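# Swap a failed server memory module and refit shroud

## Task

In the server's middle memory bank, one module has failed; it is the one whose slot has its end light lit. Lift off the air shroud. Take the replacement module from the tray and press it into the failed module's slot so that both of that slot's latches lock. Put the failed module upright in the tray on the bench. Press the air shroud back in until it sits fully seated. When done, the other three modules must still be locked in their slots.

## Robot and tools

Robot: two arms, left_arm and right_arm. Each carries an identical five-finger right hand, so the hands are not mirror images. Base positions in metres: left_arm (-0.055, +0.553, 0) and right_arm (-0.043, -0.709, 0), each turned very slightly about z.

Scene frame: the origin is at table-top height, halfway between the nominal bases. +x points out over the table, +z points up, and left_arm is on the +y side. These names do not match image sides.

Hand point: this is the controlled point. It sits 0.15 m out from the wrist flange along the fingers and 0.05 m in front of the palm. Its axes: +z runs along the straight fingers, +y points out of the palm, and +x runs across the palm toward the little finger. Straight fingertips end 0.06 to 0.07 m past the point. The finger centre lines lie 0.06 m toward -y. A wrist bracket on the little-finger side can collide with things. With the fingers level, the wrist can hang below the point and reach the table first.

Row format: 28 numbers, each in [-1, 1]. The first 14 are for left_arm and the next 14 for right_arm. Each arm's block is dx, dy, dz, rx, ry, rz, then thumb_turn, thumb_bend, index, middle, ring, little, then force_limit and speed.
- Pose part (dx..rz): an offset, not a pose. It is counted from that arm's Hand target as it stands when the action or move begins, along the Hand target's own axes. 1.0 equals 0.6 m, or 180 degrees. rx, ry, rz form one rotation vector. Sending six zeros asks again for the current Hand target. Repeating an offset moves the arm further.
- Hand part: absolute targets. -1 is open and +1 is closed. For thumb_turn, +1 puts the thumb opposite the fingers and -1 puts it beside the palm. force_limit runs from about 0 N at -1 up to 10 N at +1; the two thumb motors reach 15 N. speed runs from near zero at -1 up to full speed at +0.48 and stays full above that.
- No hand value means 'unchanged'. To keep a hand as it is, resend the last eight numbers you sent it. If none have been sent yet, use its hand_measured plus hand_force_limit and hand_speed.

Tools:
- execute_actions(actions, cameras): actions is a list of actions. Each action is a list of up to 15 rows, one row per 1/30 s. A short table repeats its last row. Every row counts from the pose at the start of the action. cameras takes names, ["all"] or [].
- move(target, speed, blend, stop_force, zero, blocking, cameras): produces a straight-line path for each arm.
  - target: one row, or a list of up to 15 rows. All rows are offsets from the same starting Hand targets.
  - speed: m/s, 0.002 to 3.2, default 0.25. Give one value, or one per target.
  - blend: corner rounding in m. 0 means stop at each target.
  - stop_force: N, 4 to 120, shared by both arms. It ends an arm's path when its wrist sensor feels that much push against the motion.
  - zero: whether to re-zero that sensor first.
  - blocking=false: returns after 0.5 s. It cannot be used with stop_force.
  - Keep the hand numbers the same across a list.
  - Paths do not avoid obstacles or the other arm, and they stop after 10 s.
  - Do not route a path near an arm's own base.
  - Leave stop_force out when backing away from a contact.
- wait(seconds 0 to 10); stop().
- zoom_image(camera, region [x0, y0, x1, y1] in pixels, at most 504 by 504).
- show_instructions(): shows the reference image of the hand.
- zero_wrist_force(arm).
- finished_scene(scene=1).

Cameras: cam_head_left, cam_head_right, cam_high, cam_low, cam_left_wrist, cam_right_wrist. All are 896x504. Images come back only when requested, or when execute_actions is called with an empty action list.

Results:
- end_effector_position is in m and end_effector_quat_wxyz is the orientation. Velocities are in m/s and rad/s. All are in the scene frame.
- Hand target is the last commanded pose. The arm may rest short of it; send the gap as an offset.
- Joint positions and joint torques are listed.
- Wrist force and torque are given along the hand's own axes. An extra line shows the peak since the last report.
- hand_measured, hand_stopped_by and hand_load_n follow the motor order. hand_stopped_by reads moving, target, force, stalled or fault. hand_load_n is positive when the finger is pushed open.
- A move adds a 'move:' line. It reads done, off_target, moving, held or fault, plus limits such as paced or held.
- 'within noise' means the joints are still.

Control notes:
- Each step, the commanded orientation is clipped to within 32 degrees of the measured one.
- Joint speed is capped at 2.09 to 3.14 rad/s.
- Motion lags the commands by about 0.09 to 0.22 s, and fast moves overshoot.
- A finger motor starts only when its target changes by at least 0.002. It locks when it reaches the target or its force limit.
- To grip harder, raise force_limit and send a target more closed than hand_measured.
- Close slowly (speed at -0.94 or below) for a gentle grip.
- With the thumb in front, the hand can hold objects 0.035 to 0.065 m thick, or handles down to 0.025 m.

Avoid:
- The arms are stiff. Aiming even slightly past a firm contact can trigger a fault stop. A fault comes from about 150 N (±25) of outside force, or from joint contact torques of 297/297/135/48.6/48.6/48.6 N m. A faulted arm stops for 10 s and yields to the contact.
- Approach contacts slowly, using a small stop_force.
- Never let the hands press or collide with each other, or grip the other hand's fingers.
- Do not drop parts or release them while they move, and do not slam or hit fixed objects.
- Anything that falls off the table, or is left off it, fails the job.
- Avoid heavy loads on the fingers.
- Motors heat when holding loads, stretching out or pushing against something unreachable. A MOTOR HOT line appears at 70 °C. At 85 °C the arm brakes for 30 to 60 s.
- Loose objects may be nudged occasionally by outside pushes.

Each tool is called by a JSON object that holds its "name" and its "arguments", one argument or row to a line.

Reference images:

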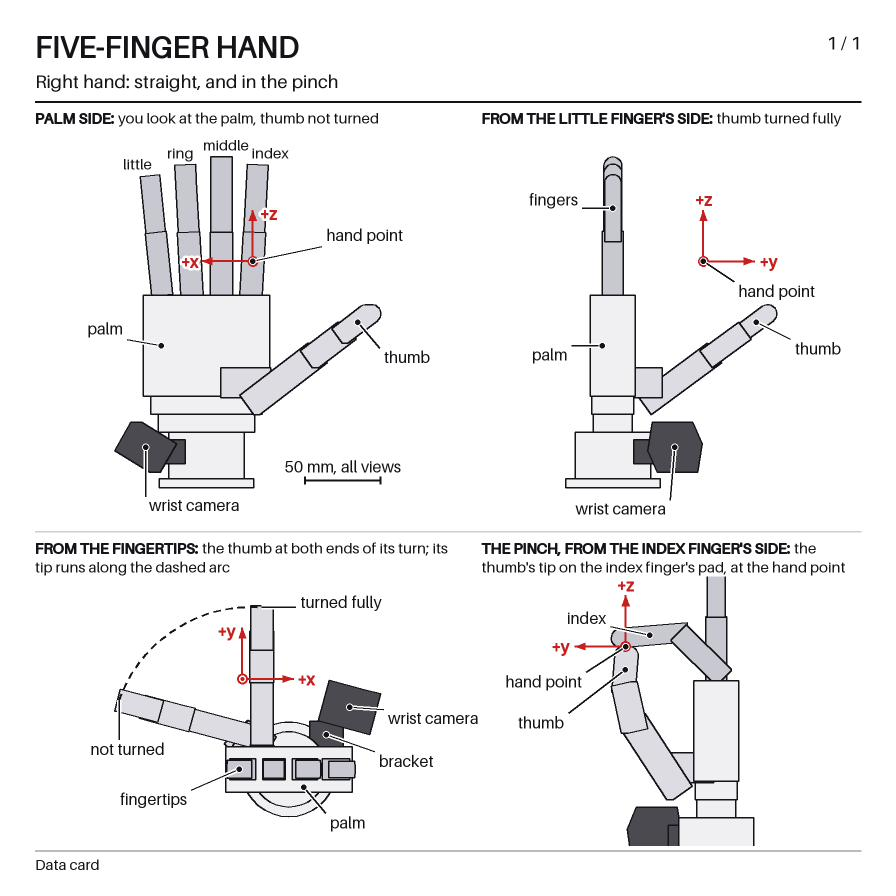

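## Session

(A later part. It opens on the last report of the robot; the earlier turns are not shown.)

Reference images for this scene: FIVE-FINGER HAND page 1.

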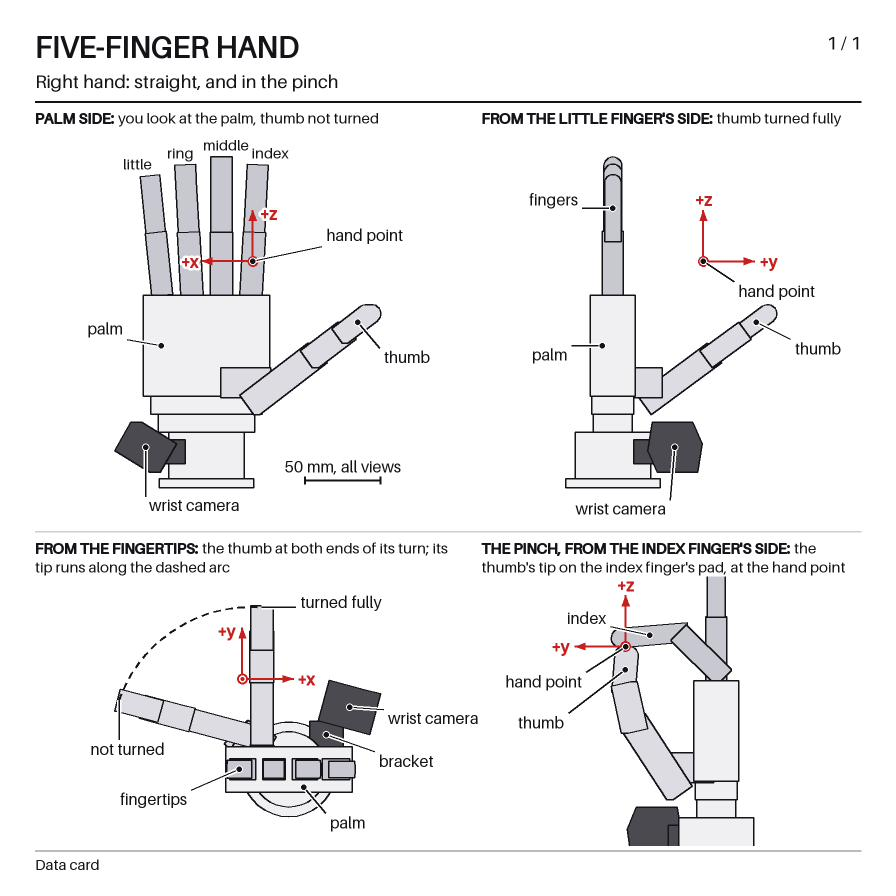

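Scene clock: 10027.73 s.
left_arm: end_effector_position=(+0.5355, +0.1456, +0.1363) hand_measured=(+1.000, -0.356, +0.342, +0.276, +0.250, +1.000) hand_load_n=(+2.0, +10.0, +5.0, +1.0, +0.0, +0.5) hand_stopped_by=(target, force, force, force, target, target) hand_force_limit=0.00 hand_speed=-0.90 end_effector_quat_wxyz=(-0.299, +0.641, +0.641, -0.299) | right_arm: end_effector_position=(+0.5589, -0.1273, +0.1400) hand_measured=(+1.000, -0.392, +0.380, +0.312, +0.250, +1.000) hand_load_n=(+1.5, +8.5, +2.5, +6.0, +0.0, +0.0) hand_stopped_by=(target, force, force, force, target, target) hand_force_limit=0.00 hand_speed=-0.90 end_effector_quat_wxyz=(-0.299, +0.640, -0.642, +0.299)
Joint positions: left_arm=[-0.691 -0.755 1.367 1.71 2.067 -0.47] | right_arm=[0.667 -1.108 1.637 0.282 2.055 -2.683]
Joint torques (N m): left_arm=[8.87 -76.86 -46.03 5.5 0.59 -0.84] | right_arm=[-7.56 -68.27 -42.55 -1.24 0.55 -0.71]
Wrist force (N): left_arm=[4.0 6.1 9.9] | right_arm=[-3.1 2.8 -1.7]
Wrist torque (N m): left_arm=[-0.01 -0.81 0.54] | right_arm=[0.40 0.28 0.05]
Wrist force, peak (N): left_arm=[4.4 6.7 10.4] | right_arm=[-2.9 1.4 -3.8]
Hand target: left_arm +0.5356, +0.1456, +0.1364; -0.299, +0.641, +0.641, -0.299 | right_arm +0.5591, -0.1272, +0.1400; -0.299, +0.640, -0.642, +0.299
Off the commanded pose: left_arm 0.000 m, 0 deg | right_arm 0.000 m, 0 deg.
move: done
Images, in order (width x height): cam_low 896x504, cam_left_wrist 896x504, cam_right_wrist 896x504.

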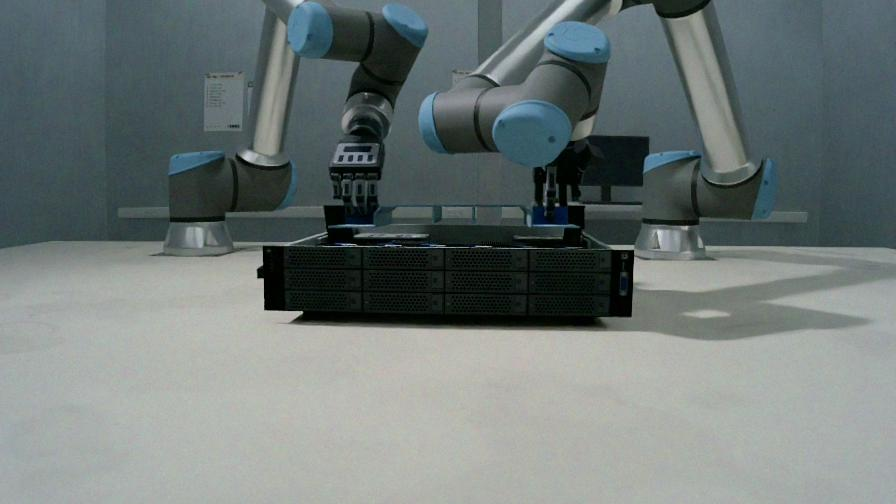

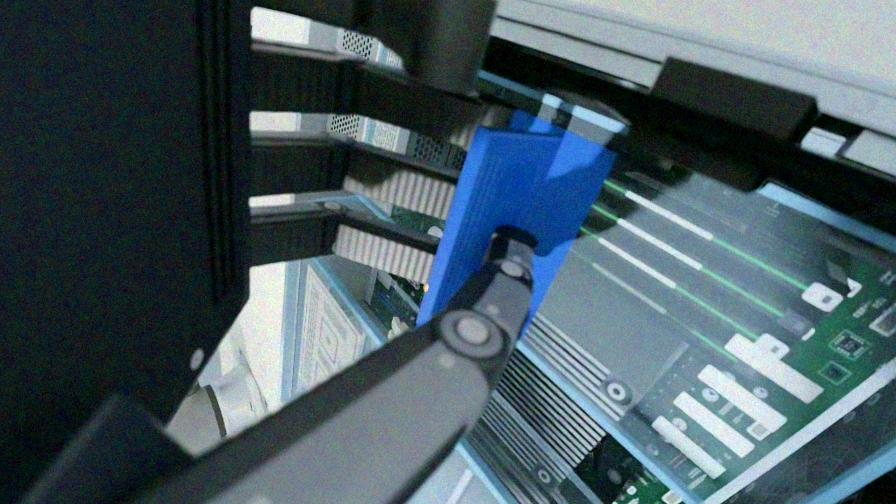

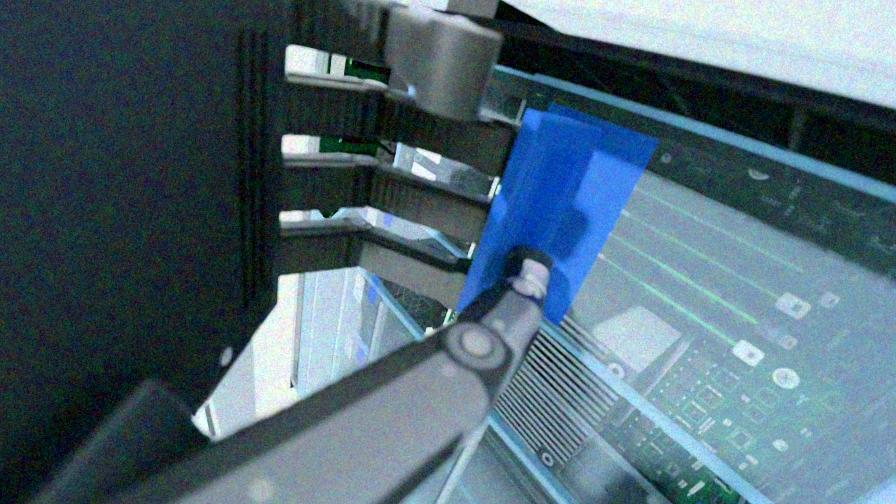

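{"name": "wait", "arguments": {
  "seconds": 0.1,
  "cameras": ["cam_high","cam_head_left","cam_head_right"]
}}

{"name": "zoom_image", "arguments": {
  "camera": "cam_high",
  "region": [390, 140, 610, 340]
}}

{"name": "zoom_image", "arguments": {
  "camera": "cam_head_left",
  "region": [380, 220, 560, 390]
}}

Scene clock: 10036.50 s.
left_arm: end_effector_position=(+0.5356, +0.1456, +0.1364) hand_measured=(+1.000, -0.356, +0.342, +0.276, +0.250, +1.000) hand_load_n=(+1.5, +10.0, +5.0, +1.0, +0.0, +0.0) hand_stopped_by=(target, force, force, force, target, target) hand_force_limit=0.00 hand_speed=-0.90 end_effector_quat_wxyz=(-0.299, +0.641, +0.641, -0.299) | right_arm: end_effector_position=(+0.5591, -0.1272, +0.1400) hand_measured=(+1.000, -0.392, +0.380, +0.312, +0.250, +1.000) hand_load_n=(+2.0, +8.5, +2.5, +5.5, +0.0, +0.0) hand_stopped_by=(target, force, force, force, target, target) hand_force_limit=0.00 hand_speed=-0.90 end_effector_quat_wxyz=(-0.299, +0.640, -0.642, +0.299)
Joint positions: left_arm=[-0.691 -0.755 1.367 1.711 2.067 -0.47] | right_arm=[0.667 -1.107 1.637 0.282 2.054 -2.684]
Joint torques (N m): left_arm=[7.48 -81.34 -44.34 7.04 -0.76 4.04] | right_arm=[-11.12 -62.66 -46.97 -1.16 -0.68 -4.18]
Wrist force (N): left_arm=[4.7 6.1 10.1] | right_arm=[-2.4 2.9 -1.3]
Wrist torque (N m): left_arm=[-0.02 -0.80 0.53] | right_arm=[0.38 0.29 0.04]
Wrist force, peak (N): left_arm=[4.6 6.8 10.2] | right_arm=[-2.2 3.5 -1.4]
Hand target: left_arm +0.5356, +0.1456, +0.1364; -0.299, +0.641, +0.641, -0.299 | right_arm +0.5591, -0.1272, +0.1400; -0.299, +0.640, -0.642, +0.299
Off the commanded pose: left_arm 0.000 m, 0 deg | right_arm 0.000 m, 0 deg.
wait: 0.10 s; at rest from the start
Images, in order (width x height): cam_head_left 896x504, cam_head_right 896x504, cam_high 896x504.

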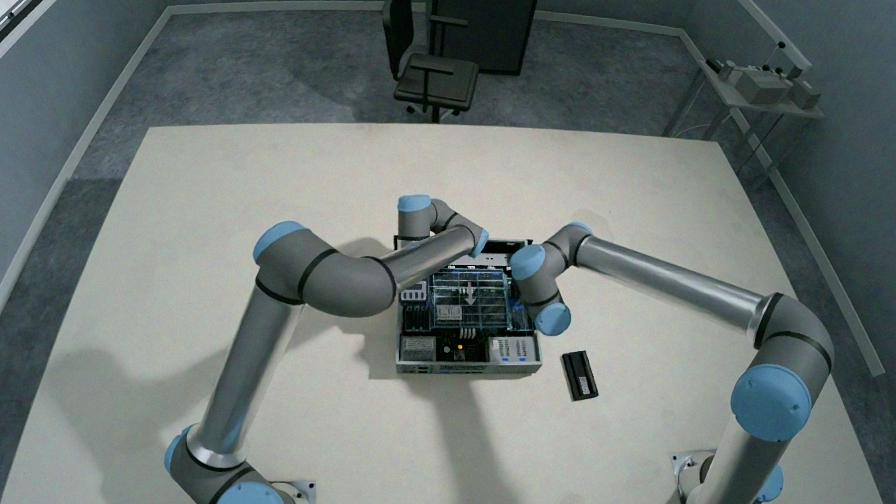

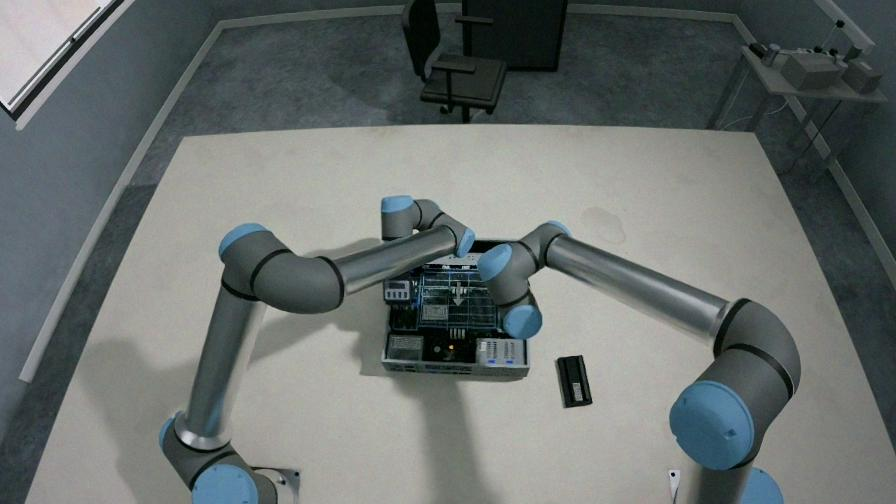

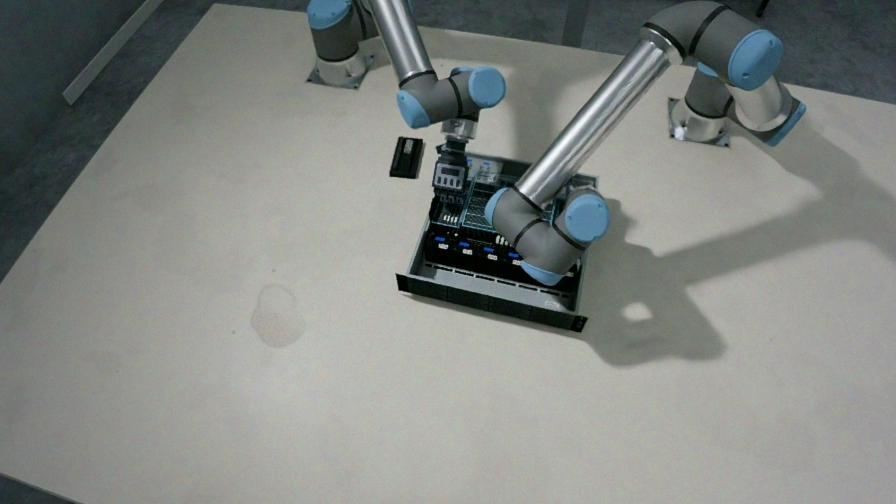

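Scaled by 2.291 from the camera's 896x504 image, which has a finer 1280x720 frame.

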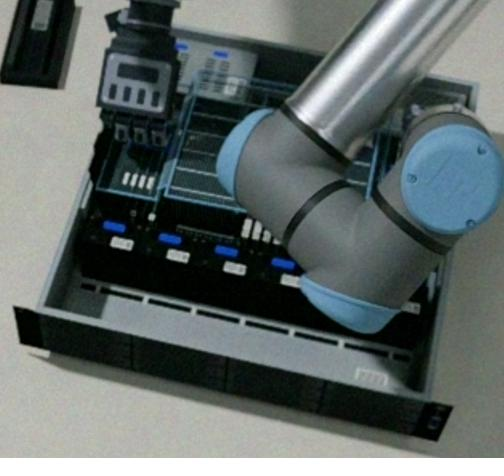

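Scaled by 2.800 from the camera's 896x504 image, which has a finer 1280x720 frame.

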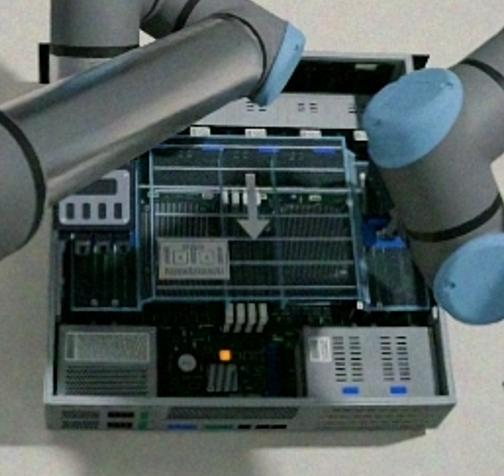

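{"name": "move", "arguments": {
  "target": [0,0.01787,0.0150,0,0,0,1,0.3,0.8,0.8,0.25,1,0.0,-0.9,0,0.01787,0.0150,0,0,0,1,0.3,0.8,0.8,0.25,1,0.0,-0.9],
  "speed": 0.015,
  "stop_force": 5,
  "cameras": ["cam_low","cam_left_wrist","cam_right_wrist"]
}}

{"name": "zoom_image", "arguments": {
  "camera": "cam_low",
  "region": [310, 185, 380, 255]
}}

{"name": "zoom_image", "arguments": {
  "camera": "cam_low",
  "region": [535, 185, 605, 255]
}}

Scene clock: 10046.53 s.
left_arm: end_effector_position=(+0.5356, +0.1456, +0.1223) hand_measured=(+1.000, -0.356, +0.342, +0.276, +0.250, +1.000) hand_load_n=(+1.5, +9.0, +6.5, +1.0, +0.0, +0.0) hand_stopped_by=(target, force, force, force, target, target) hand_force_limit=0.00 hand_speed=-0.90 end_effector_quat_wxyz=(-0.299, +0.641, +0.641, -0.299) | right_arm: end_effector_position=(+0.5591, -0.1272, +0.1260) hand_measured=(+1.000, -0.392, +0.380, +0.312, +0.250, +1.000) hand_load_n=(+2.0, +9.0, +1.0, +6.0, +0.0, +0.0) hand_stopped_by=(target, force, force, force, target, target) hand_force_limit=0.00 hand_speed=-0.90 end_effector_quat_wxyz=(-0.299, +0.640, -0.642, +0.299)
Joint positions: left_arm=[-0.691 -0.741 1.37 1.694 2.067 -0.47] | right_arm=[0.667 -1.096 1.647 0.261 2.054 -2.684]
Joint torques (N m): left_arm=[-7.9 -98.66 -33.87 5.42 2.75 1.7] | right_arm=[8.98 -87.8 -47.15 4.18 1.88 -0.29]
Wrist force (N): left_arm=[3.8 3.4 8.3] | right_arm=[-2.8 4.5 -1.7]
Wrist torque (N m): left_arm=[-0.07 -0.68 0.53] | right_arm=[0.48 0.24 0.03]
Wrist force, peak (N): left_arm=[6.5 6.3 10.5] | right_arm=[-2.8 4.6 -2.5]
Hand target: left_arm +0.5356, +0.1456, +0.1224; -0.299, +0.641, +0.641, -0.299 | right_arm +0.5591, -0.1272, +0.1260; -0.299, +0.640, -0.642, +0.299
Off the commanded pose: left_arm 0.000 m, 0 deg | right_arm 0.000 m, 0 deg.
move: done
Images, in order (width x height): cam_low 896x504, cam_left_wrist 896x504, cam_right_wrist 896x504.

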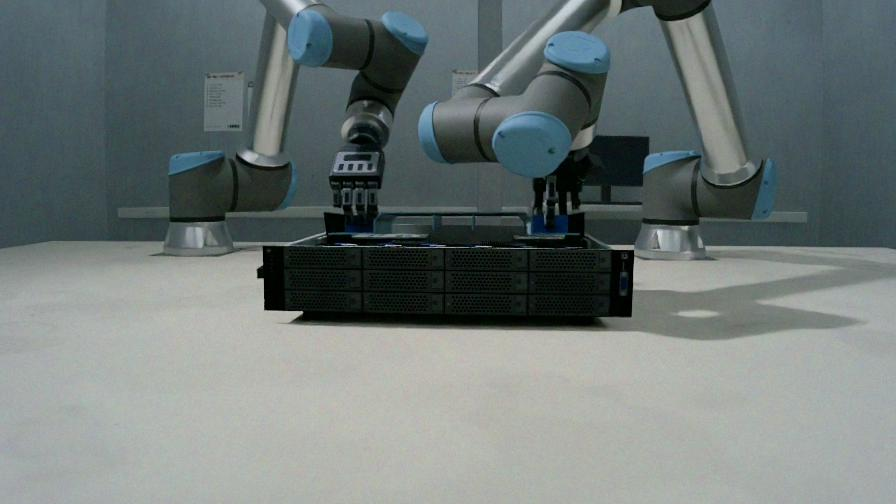

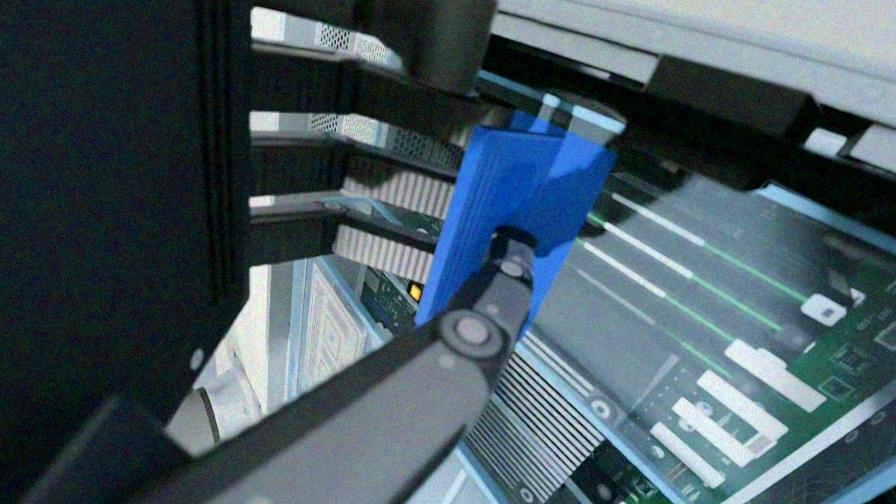

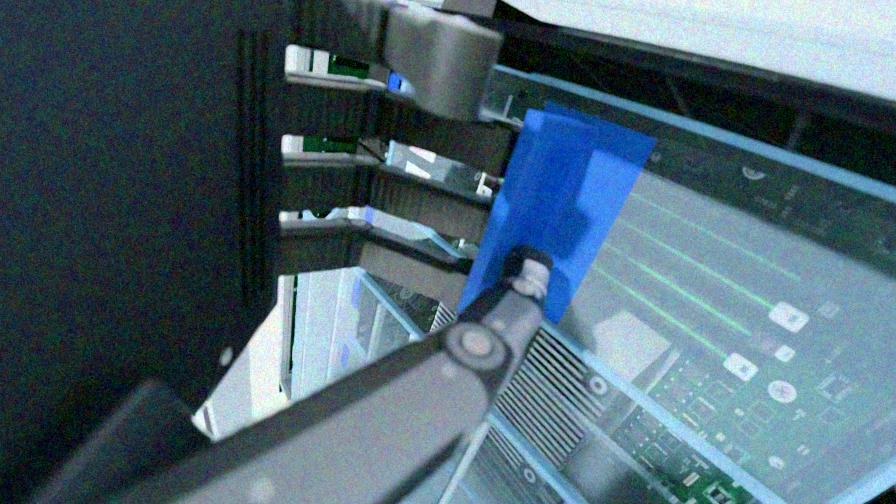

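Scaled by 7.200 from the camera's 896x504 image, which has a finer 1280x720 frame.

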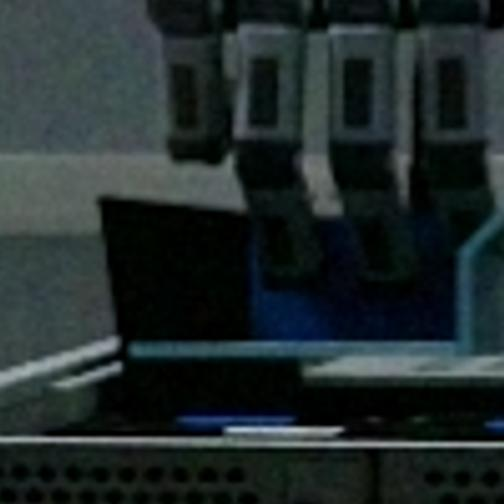

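Scaled by 7.200 from the camera's 896x504 image, which has a finer 1280x720 frame.

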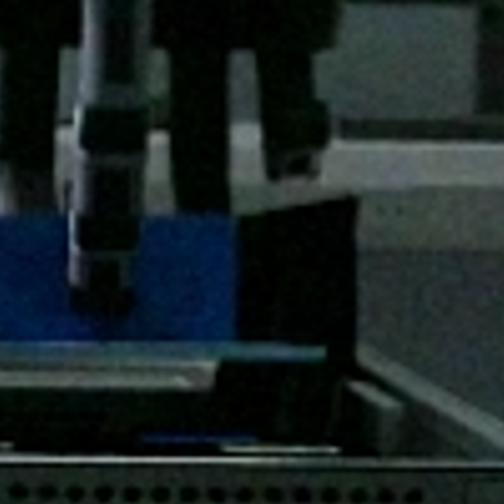

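{"name": "zoom_image", "arguments": {
  "camera": "cam_left_wrist",
  "region": [620, 30, 896, 220]
}}

Scaled by 1.826 from the camera's 896x504 image, which has a finer 1280x720 frame.

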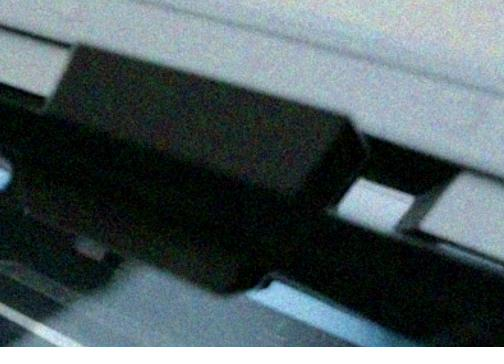

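{"name": "move", "arguments": {
  "target": [0,0.01277,0.01072,0,0,0,1,0.3,0.8,0.8,0.25,1,0.0,-0.9,0,0.01277,0.01072,0,0,0,1,0.3,0.8,0.8,0.25,1,0.0,-0.9],
  "speed": 0.01,
  "stop_force": 5,
  "cameras": ["cam_low","cam_left_wrist"]
}}

{"name": "zoom_image", "arguments": {
  "camera": "cam_low",
  "region": [310, 185, 380, 255]
}}

{"name": "zoom_image", "arguments": {
  "camera": "cam_low",
  "region": [535, 185, 605, 255]
}}

Scene clock: 10088.97 s.
left_arm: end_effector_position=(+0.5357, +0.1455, +0.1218) hand_measured=(+1.000, -0.356, +0.342, +0.276, +0.250, +1.000) hand_load_n=(+1.0, +9.0, +7.0, +1.5, +0.0, +0.0) hand_stopped_by=(target, force, force, force, target, target) hand_force_limit=0.00 hand_speed=-0.90 end_effector_quat_wxyz=(-0.299, +0.641, +0.641, -0.299) | right_arm: end_effector_position=(+0.5591, -0.1272, +0.1159) hand_measured=(+1.000, -0.392, +0.380, +0.312, +0.250, +1.000) hand_load_n=(+2.0, +8.5, +1.0, +6.0, +0.0, +0.0) hand_stopped_by=(target, force, force, force, target, target) hand_force_limit=0.00 hand_speed=-0.90 end_effector_quat_wxyz=(-0.299, +0.640, -0.642, +0.299)
Joint positions: left_arm=[-0.691 -0.741 1.37 1.693 2.067 -0.47] | right_arm=[0.667 -1.087 1.654 0.245 2.054 -2.684]
Joint torques (N m): left_arm=[-5.47 -98.27 -35.75 6.42 2.23 -2.35] | right_arm=[8.11 -83.03 -38.49 4.25 2.43 2.22]
Wrist force (N): left_arm=[4.0 6.2 9.9] | right_arm=[-2.4 2.3 -1.9]
Wrist torque (N m): left_arm=[0.00 -0.70 0.46] | right_arm=[0.41 0.19 0.10]
Wrist force, peak (N): left_arm=[4.3 6.3 10.1] | right_arm=[-2.0 6.8 -10.6]
Hand target: left_arm +0.5357, +0.1455, +0.1218; -0.299, +0.641, +0.641, -0.299 (not the last commanded pose) | right_arm +0.5591, -0.1272, +0.1160; -0.299, +0.640, -0.642, +0.299
Off the commanded pose: left_arm 0.009 m, 0 deg | right_arm 0.000 m, 0 deg.
move: contact (left_arm)
Images, in order (width x height): cam_low 896x504, cam_left_wrist 896x504.

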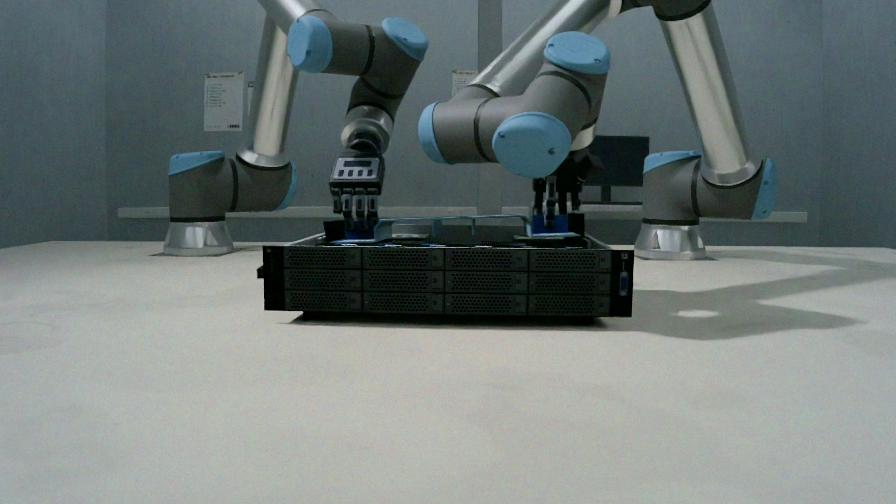

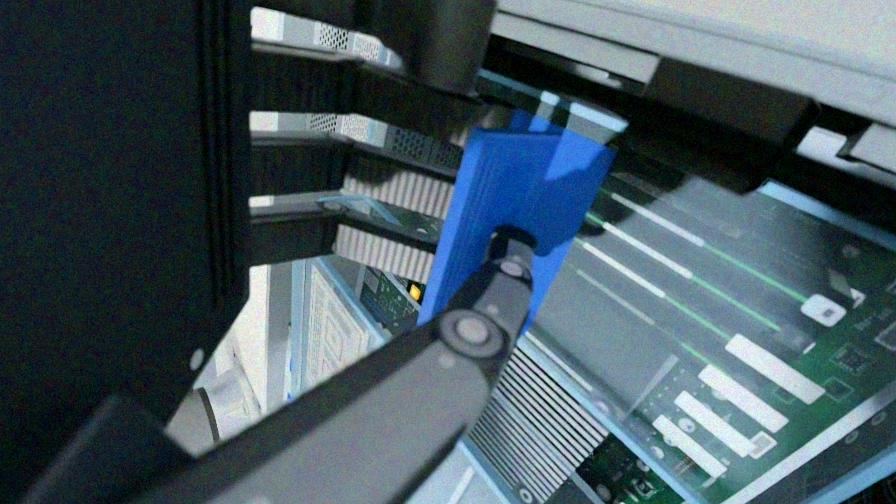

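Scaled by 7.200 from the camera's 896x504 image, which has a finer 1280x720 frame.

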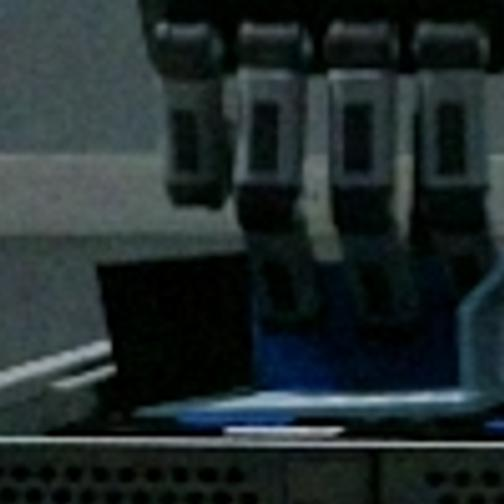

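Scaled by 7.200 from the camera's 896x504 image, which has a finer 1280x720 frame.

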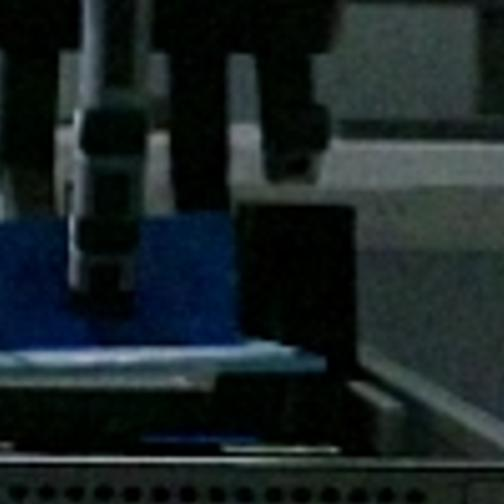

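{"name": "move", "arguments": {
  "target": [0,0.01213,0.01018,0,0,0,1,0.3,0.8,0.8,0.25,1,0.0,-0.9,0,0,0,0,0,0,1,0.3,0.8,0.8,0.25,1,0.0,-0.9],
  "speed": 0.01,
  "stop_force": 5,
  "cameras": ["cam_low","cam_left_wrist"]
}}

{"name": "zoom_image", "arguments": {
  "camera": "cam_low",
  "region": [310, 185, 380, 255]
}}

{"name": "zoom_image", "arguments": {
  "camera": "cam_low",
  "region": [535, 185, 605, 255]
}}

Scene clock: 10094.27 s.
left_arm: end_effector_position=(+0.5358, +0.1455, +0.1206) hand_measured=(+1.000, -0.356, +0.342, +0.276, +0.250, +1.000) hand_load_n=(+1.0, +8.5, +8.0, +1.5, +0.0, +0.0) hand_stopped_by=(target, force, force, force, target, target) hand_force_limit=0.00 hand_speed=-0.90 end_effector_quat_wxyz=(-0.298, +0.641, +0.641, -0.299) | right_arm: end_effector_position=(+0.5591, -0.1272, +0.1160) hand_measured=(+1.000, -0.392, +0.380, +0.312, +0.250, +1.000) hand_load_n=(+2.0, +9.5, +0.0, +5.5, +0.0, +0.5) hand_stopped_by=(target, force, force, force, target, target) hand_force_limit=0.00 hand_speed=-0.90 end_effector_quat_wxyz=(-0.299, +0.640, -0.642, +0.299)
Joint positions: left_arm=[-0.691 -0.739 1.37 1.691 2.067 -0.47] | right_arm=[0.667 -1.087 1.654 0.245 2.054 -2.684]
Joint torques (N m): left_arm=[-7.86 -95.12 -43.94 6.09 1.78 -2.12] | right_arm=[8.73 -88.06 -44.87 -1.45 2.43 1.55]
Wrist force (N): left_arm=[4.9 2.6 7.6] | right_arm=[-2.1 4.8 -4.4]
Wrist torque (N m): left_arm=[-0.11 -0.75 0.53] | right_arm=[0.41 0.22 0.04]
Wrist force, peak (N): left_arm=[3.8 6.5 10.6] | right_arm=[-2.1 8.0 -2.9]
Hand target: left_arm +0.5358, +0.1455, +0.1206; -0.298, +0.641, +0.641, -0.299 (not the last commanded pose) | right_arm +0.5591, -0.1272, +0.1160; -0.299, +0.640, -0.642, +0.299
Off the commanded pose: left_arm 0.008 m, 0 deg | right_arm 0.000 m, 0 deg.
move: contact (left_arm)
Images, in order (width x height): cam_low 896x504, cam_left_wrist 896x504.

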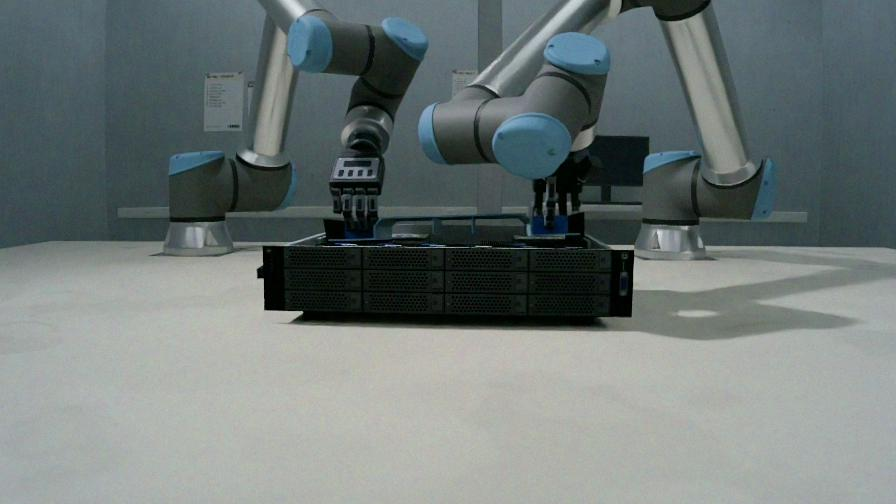

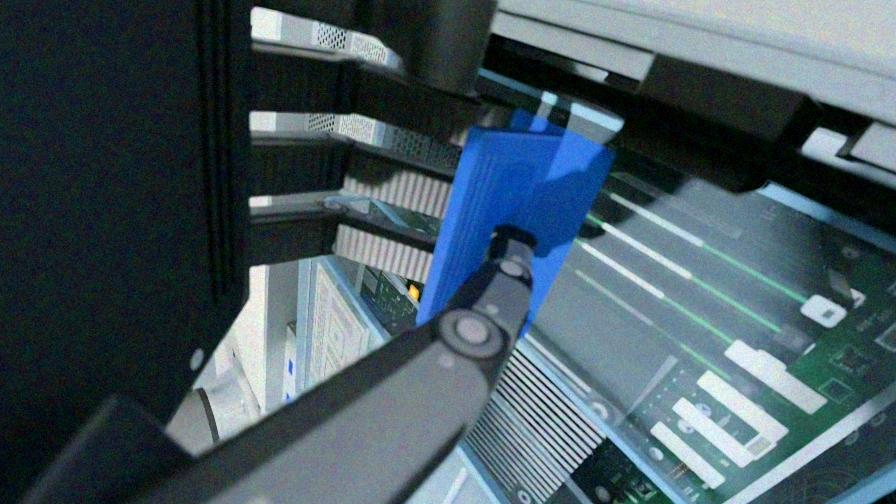

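Scaled by 7.200 from the camera's 896x504 image, which has a finer 1280x720 frame.

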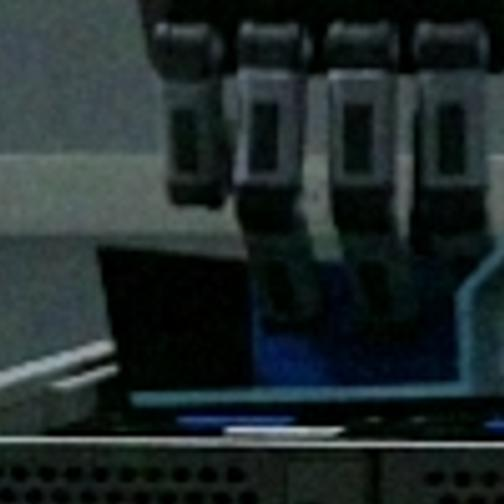

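Scaled by 7.200 from the camera's 896x504 image, which has a finer 1280x720 frame.

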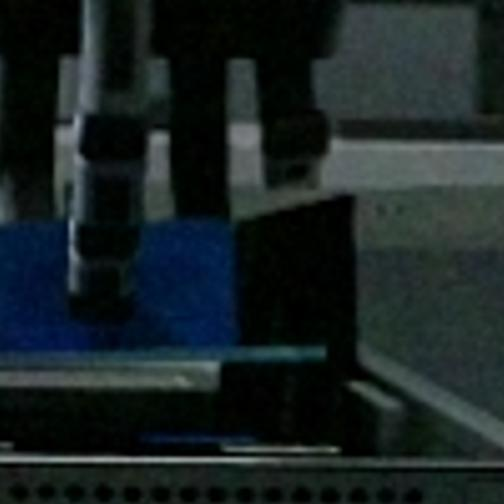

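{"name": "move", "arguments": {
  "target": [
    [0,-0.00996,-0.00836,0,0,0,1,0.3,0.8,0.8,0.25,1,0.0,-0.9,0,-0.02043,-0.01715,0,0,0,1,0.3,0.8,0.8,0.25,1,0.0,-0.9],
    [0,-0.00696,-0.01193,0,0,0,1,0.3,0.8,0.8,0.25,1,0.0,-0.9,0,-0.02043,-0.01715,0,0,0,1,0.3,0.8,0.8,0.25,1,0.0,-0.9]
  ],
  "speed": 0.015
}}

{"name": "move", "arguments": {
  "target": [0,0.02298,0.01929,0,0,0,1,0.3,0.8,0.8,0.25,1,0.0,-0.9,0,0.02298,0.01929,0,0,0,1,0.3,0.8,0.8,0.25,1,0.0,-0.9],
  "speed": 0.01,
  "stop_force": 6,
  "cameras": ["cam_low","cam_left_wrist"]
}}

{"name": "zoom_image", "arguments": {
  "camera": "cam_low",
  "region": [310, 185, 380, 255]
}}

{"name": "zoom_image", "arguments": {
  "camera": "cam_low",
  "region": [535, 185, 605, 255]
}}

Scene clock: 10104.87 s.
left_arm: end_effector_position=(+0.5387, +0.1455, +0.1284) hand_measured=(+1.000, -0.356, +0.342, +0.276, +0.250, +1.000) hand_load_n=(+1.5, +10.0, +4.5, +1.5, +0.0, +0.0) hand_stopped_by=(target, force, force, force, target, target) hand_force_limit=0.00 hand_speed=-0.90 end_effector_quat_wxyz=(-0.298, +0.641, +0.641, -0.299) | right_arm: end_effector_position=(+0.5591, -0.1272, +0.1321) hand_measured=(+1.000, -0.392, +0.378, +0.312, +0.250, +1.000) hand_load_n=(+1.5, +8.5, +5.0, +4.5, +0.0, +0.0) hand_stopped_by=(target, force, force, force, target, target) hand_force_limit=0.00 hand_speed=-0.90 end_effector_quat_wxyz=(-0.299, +0.640, -0.642, +0.299)
Joint positions: left_arm=[-0.689 -0.744 1.361 1.705 2.065 -0.468] | right_arm=[0.667 -1.101 1.643 0.27 2.054 -2.684]
Joint torques (N m): left_arm=[-6.79 -95.11 -20.92 2.89 1.27 3.12] | right_arm=[-1.78 -65.84 -31.41 -1.48 0.9 -1.14]
Wrist force (N): left_arm=[6.1 5.2 9.3] | right_arm=[-1.0 2.7 -1.2]
Wrist torque (N m): left_arm=[-0.02 -0.79 0.43] | right_arm=[0.38 0.35 -0.01]
Wrist force, peak (N): left_arm=[6.4 5.7 10.0] | right_arm=[-2.7 5.5 -4.7]
Hand target: left_arm +0.5386, +0.1455, +0.1284; -0.298, +0.641, +0.641, -0.299 | right_arm +0.5591, -0.1272, +0.1320; -0.299, +0.640, -0.642, +0.299
Off the commanded pose: left_arm 0.000 m, 0 deg | right_arm 0.000 m, 0 deg.
move: done

Scene clock: 10108.00 s.
left_arm: end_effector_position=(+0.5386, +0.1455, +0.1104) hand_measured=(+1.000, -0.356, +0.342, +0.276, +0.250, +1.000) hand_load_n=(+1.5, +11.5, +6.5, +0.0, +0.0, +0.0) hand_stopped_by=(target, force, force, force, target, target) hand_force_limit=0.00 hand_speed=-0.90 end_effector_quat_wxyz=(-0.298, +0.641, +0.641, -0.299) | right_arm: end_effector_position=(+0.5591, -0.1272, +0.1140) hand_measured=(+1.000, -0.392, +0.380, +0.312, +0.250, +1.000) hand_load_n=(+2.0, +10.0, +0.5, +4.5, +0.0, +0.5) hand_stopped_by=(target, force, force, force, target, target) hand_force_limit=0.00 hand_speed=-0.90 end_effector_quat_wxyz=(-0.299, +0.640, -0.642, +0.299)
Joint positions: left_arm=[-0.689 -0.726 1.366 1.683 2.065 -0.468] | right_arm=[0.667 -1.085 1.655 0.242 2.054 -2.684]
Joint torques (N m): left_arm=[-9.18 -98.74 -24.89 5.84 2.93 -2.9] | right_arm=[-5.04 -87.87 -46.22 3.89 0.15 -1.72]
Wrist force (N): left_arm=[5.6 7.8 4.8] | right_arm=[-1.2 4.0 -1.8]
Wrist torque (N m): left_arm=[-0.08 -0.70 0.43] | right_arm=[0.47 0.26 -0.04]
Wrist force, peak (N): left_arm=[6.3 5.7 9.9] | right_arm=[-1.4 4.6 -1.9]
Hand target: left_arm +0.5386, +0.1455, +0.1104; -0.298, +0.641, +0.641, -0.299 | right_arm +0.5591, -0.1272, +0.1140; -0.299, +0.640, -0.642, +0.299
Off the commanded pose: left_arm 0.000 m, 0 deg | right_arm 0.000 m, 0 deg.
move: done
Images, in order (width x height): cam_low 896x504, cam_left_wrist 896x504.

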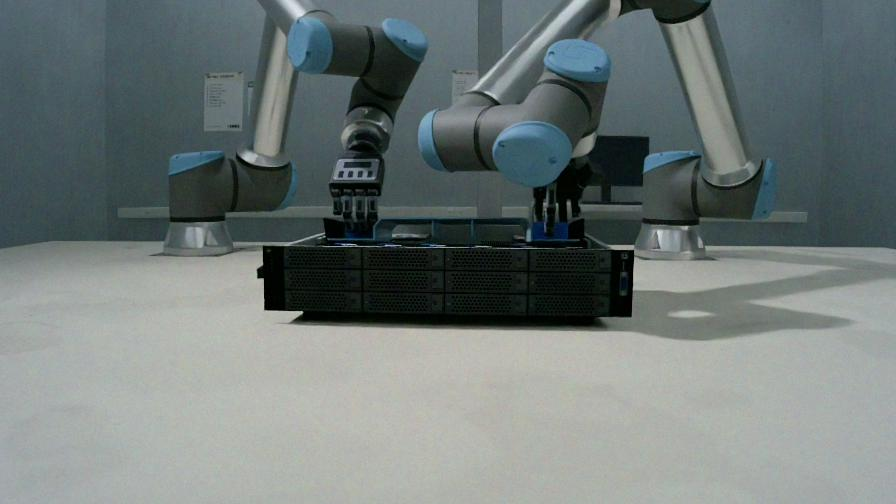

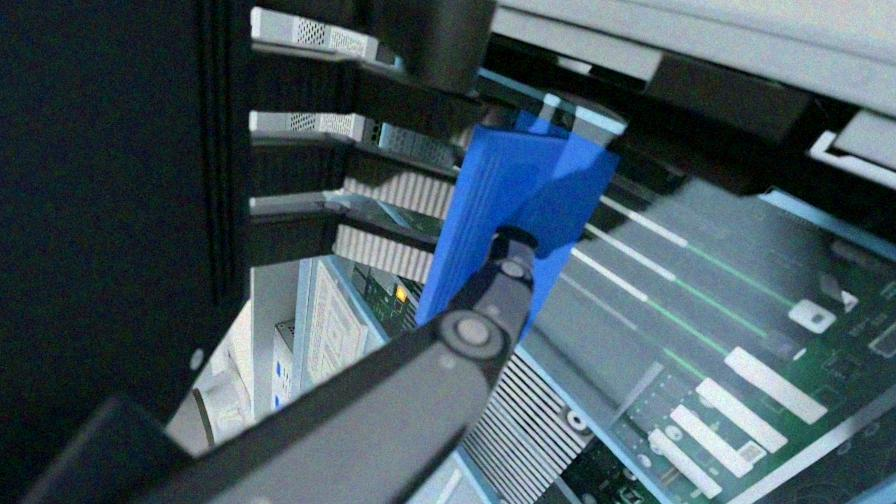

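Scaled by 7.200 from the camera's 896x504 image, which has a finer 1280x720 frame.

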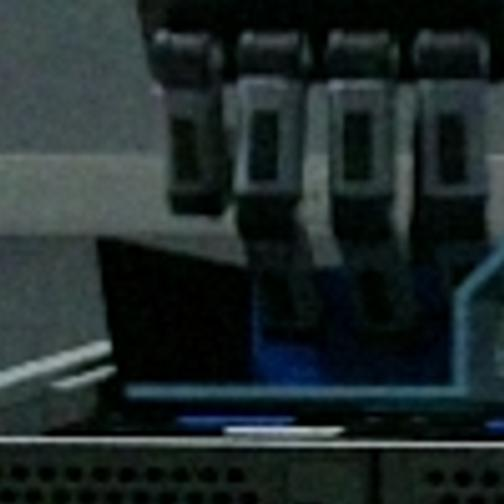

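Scaled by 7.200 from the camera's 896x504 image, which has a finer 1280x720 frame.

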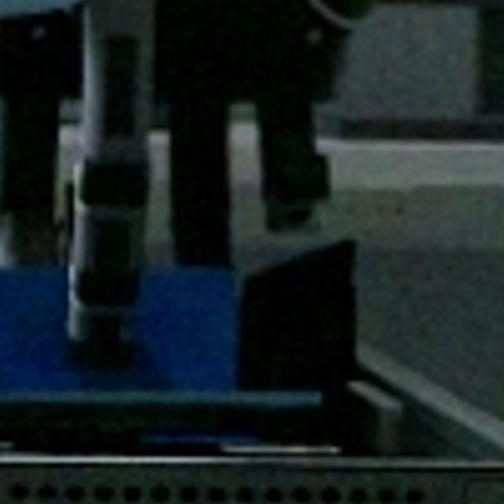

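{"name": "move", "arguments": {
  "target": [0,0.00214,-0.00255,0,0,0,1,0.3,0.8,0.8,0.25,1,0.0,-0.9,0,0,0,0,0,0,1,0.3,0.8,0.8,0.25,1,0.0,-0.9],
  "speed": 0.01,
  "stop_force": 10,
  "cameras": ["cam_low","cam_left_wrist"]
}}

{"name": "zoom_image", "arguments": {
  "camera": "cam_low",
  "region": [310, 185, 380, 255]
}}

{"name": "zoom_image", "arguments": {
  "camera": "cam_left_wrist",
  "region": [620, 30, 896, 220]
}}

Scene clock: 10121.33 s.
left_arm: end_effector_position=(+0.5406, +0.1454, +0.1104) hand_measured=(+1.000, -0.356, +0.342, +0.276, +0.250, +1.000) hand_load_n=(+1.5, +11.0, +6.0, +0.5, +0.0, +0.0) hand_stopped_by=(target, force, force, force, target, target) hand_force_limit=0.00 hand_speed=-0.90 end_effector_quat_wxyz=(-0.298, +0.641, +0.641, -0.299) | right_arm: end_effector_position=(+0.5591, -0.1272, +0.1140) hand_measured=(+1.000, -0.392, +0.378, +0.312, +0.250, +1.000) hand_load_n=(+2.0, +9.0, +4.0, +5.0, +0.0, +0.0) hand_stopped_by=(target, force, force, force, target, target) hand_force_limit=0.00 hand_speed=-0.90 end_effector_quat_wxyz=(-0.299, +0.640, -0.642, +0.299)
Joint positions: left_arm=[-0.687 -0.724 1.361 1.686 2.064 -0.467] | right_arm=[0.667 -1.085 1.655 0.242 2.054 -2.684]
Joint torques (N m): left_arm=[4.19 -95.59 -27.48 3.91 0.07 2.99] | right_arm=[-0.43 -87.62 -46.86 2.89 0.98 -1.5]
Wrist force (N): left_arm=[5.9 5.6 10.1] | right_arm=[-1.2 2.9 -1.3]
Wrist torque (N m): left_arm=[0.00 -0.80 0.46] | right_arm=[0.46 0.30 0.05]
Wrist force, peak (N): left_arm=[5.7 5.6 10.5] | right_arm=[-1.4 4.7 -1.7]
Hand target: left_arm +0.5406, +0.1455, +0.1104; -0.298, +0.641, +0.641, -0.299 | right_arm +0.5591, -0.1272, +0.1140; -0.299, +0.640, -0.642, +0.299
Off the commanded pose: left_arm 0.000 m, 0 deg | right_arm 0.000 m, 0 deg.
move: done
Images, in order (width x height): cam_low 896x504, cam_left_wrist 896x504.

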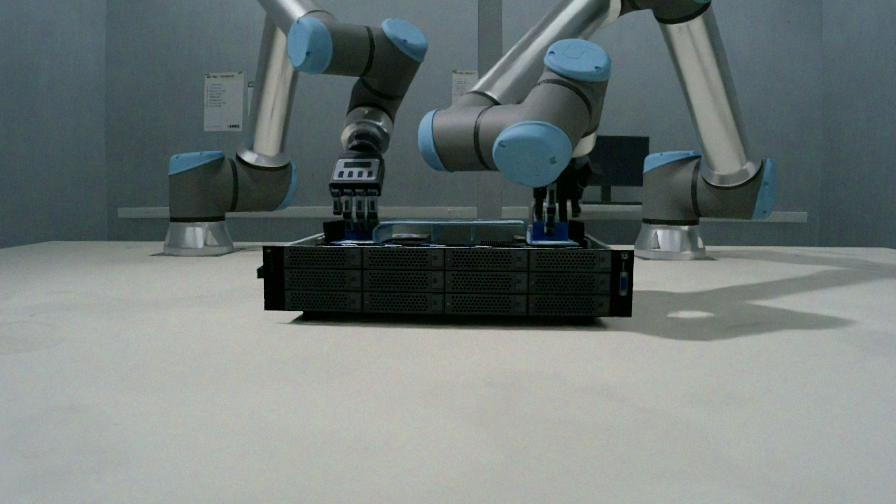

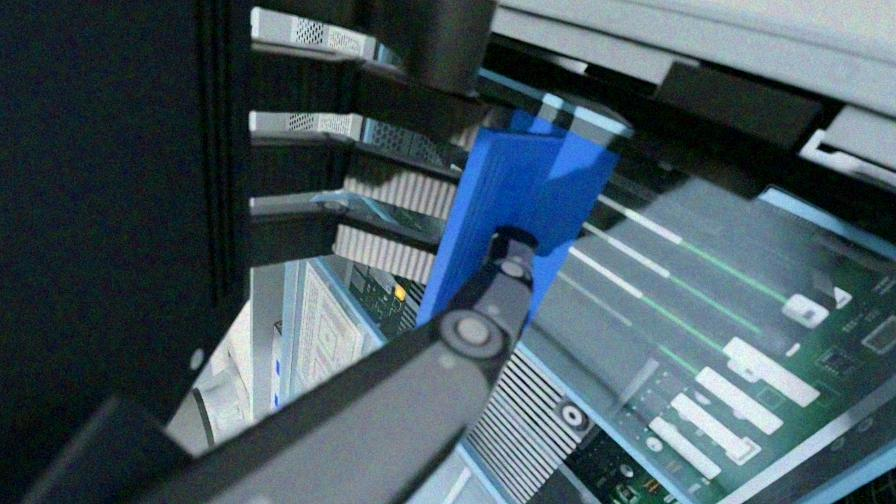

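Scaled by 7.200 from the camera's 896x504 image, which has a finer 1280x720 frame.

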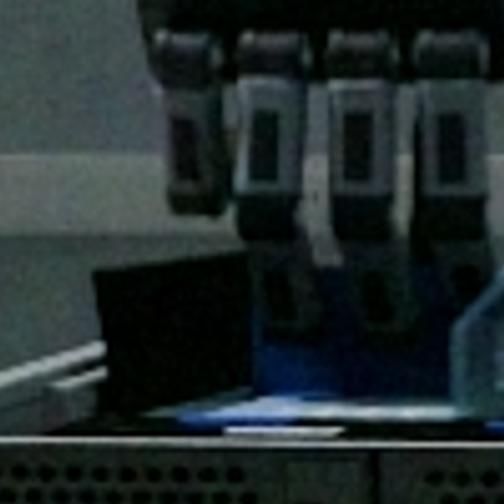

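Scaled by 1.826 from the camera's 896x504 image, which has a finer 1280x720 frame.

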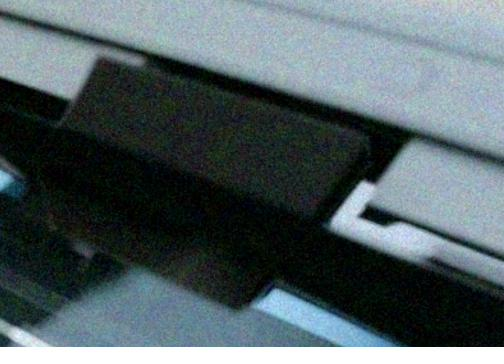

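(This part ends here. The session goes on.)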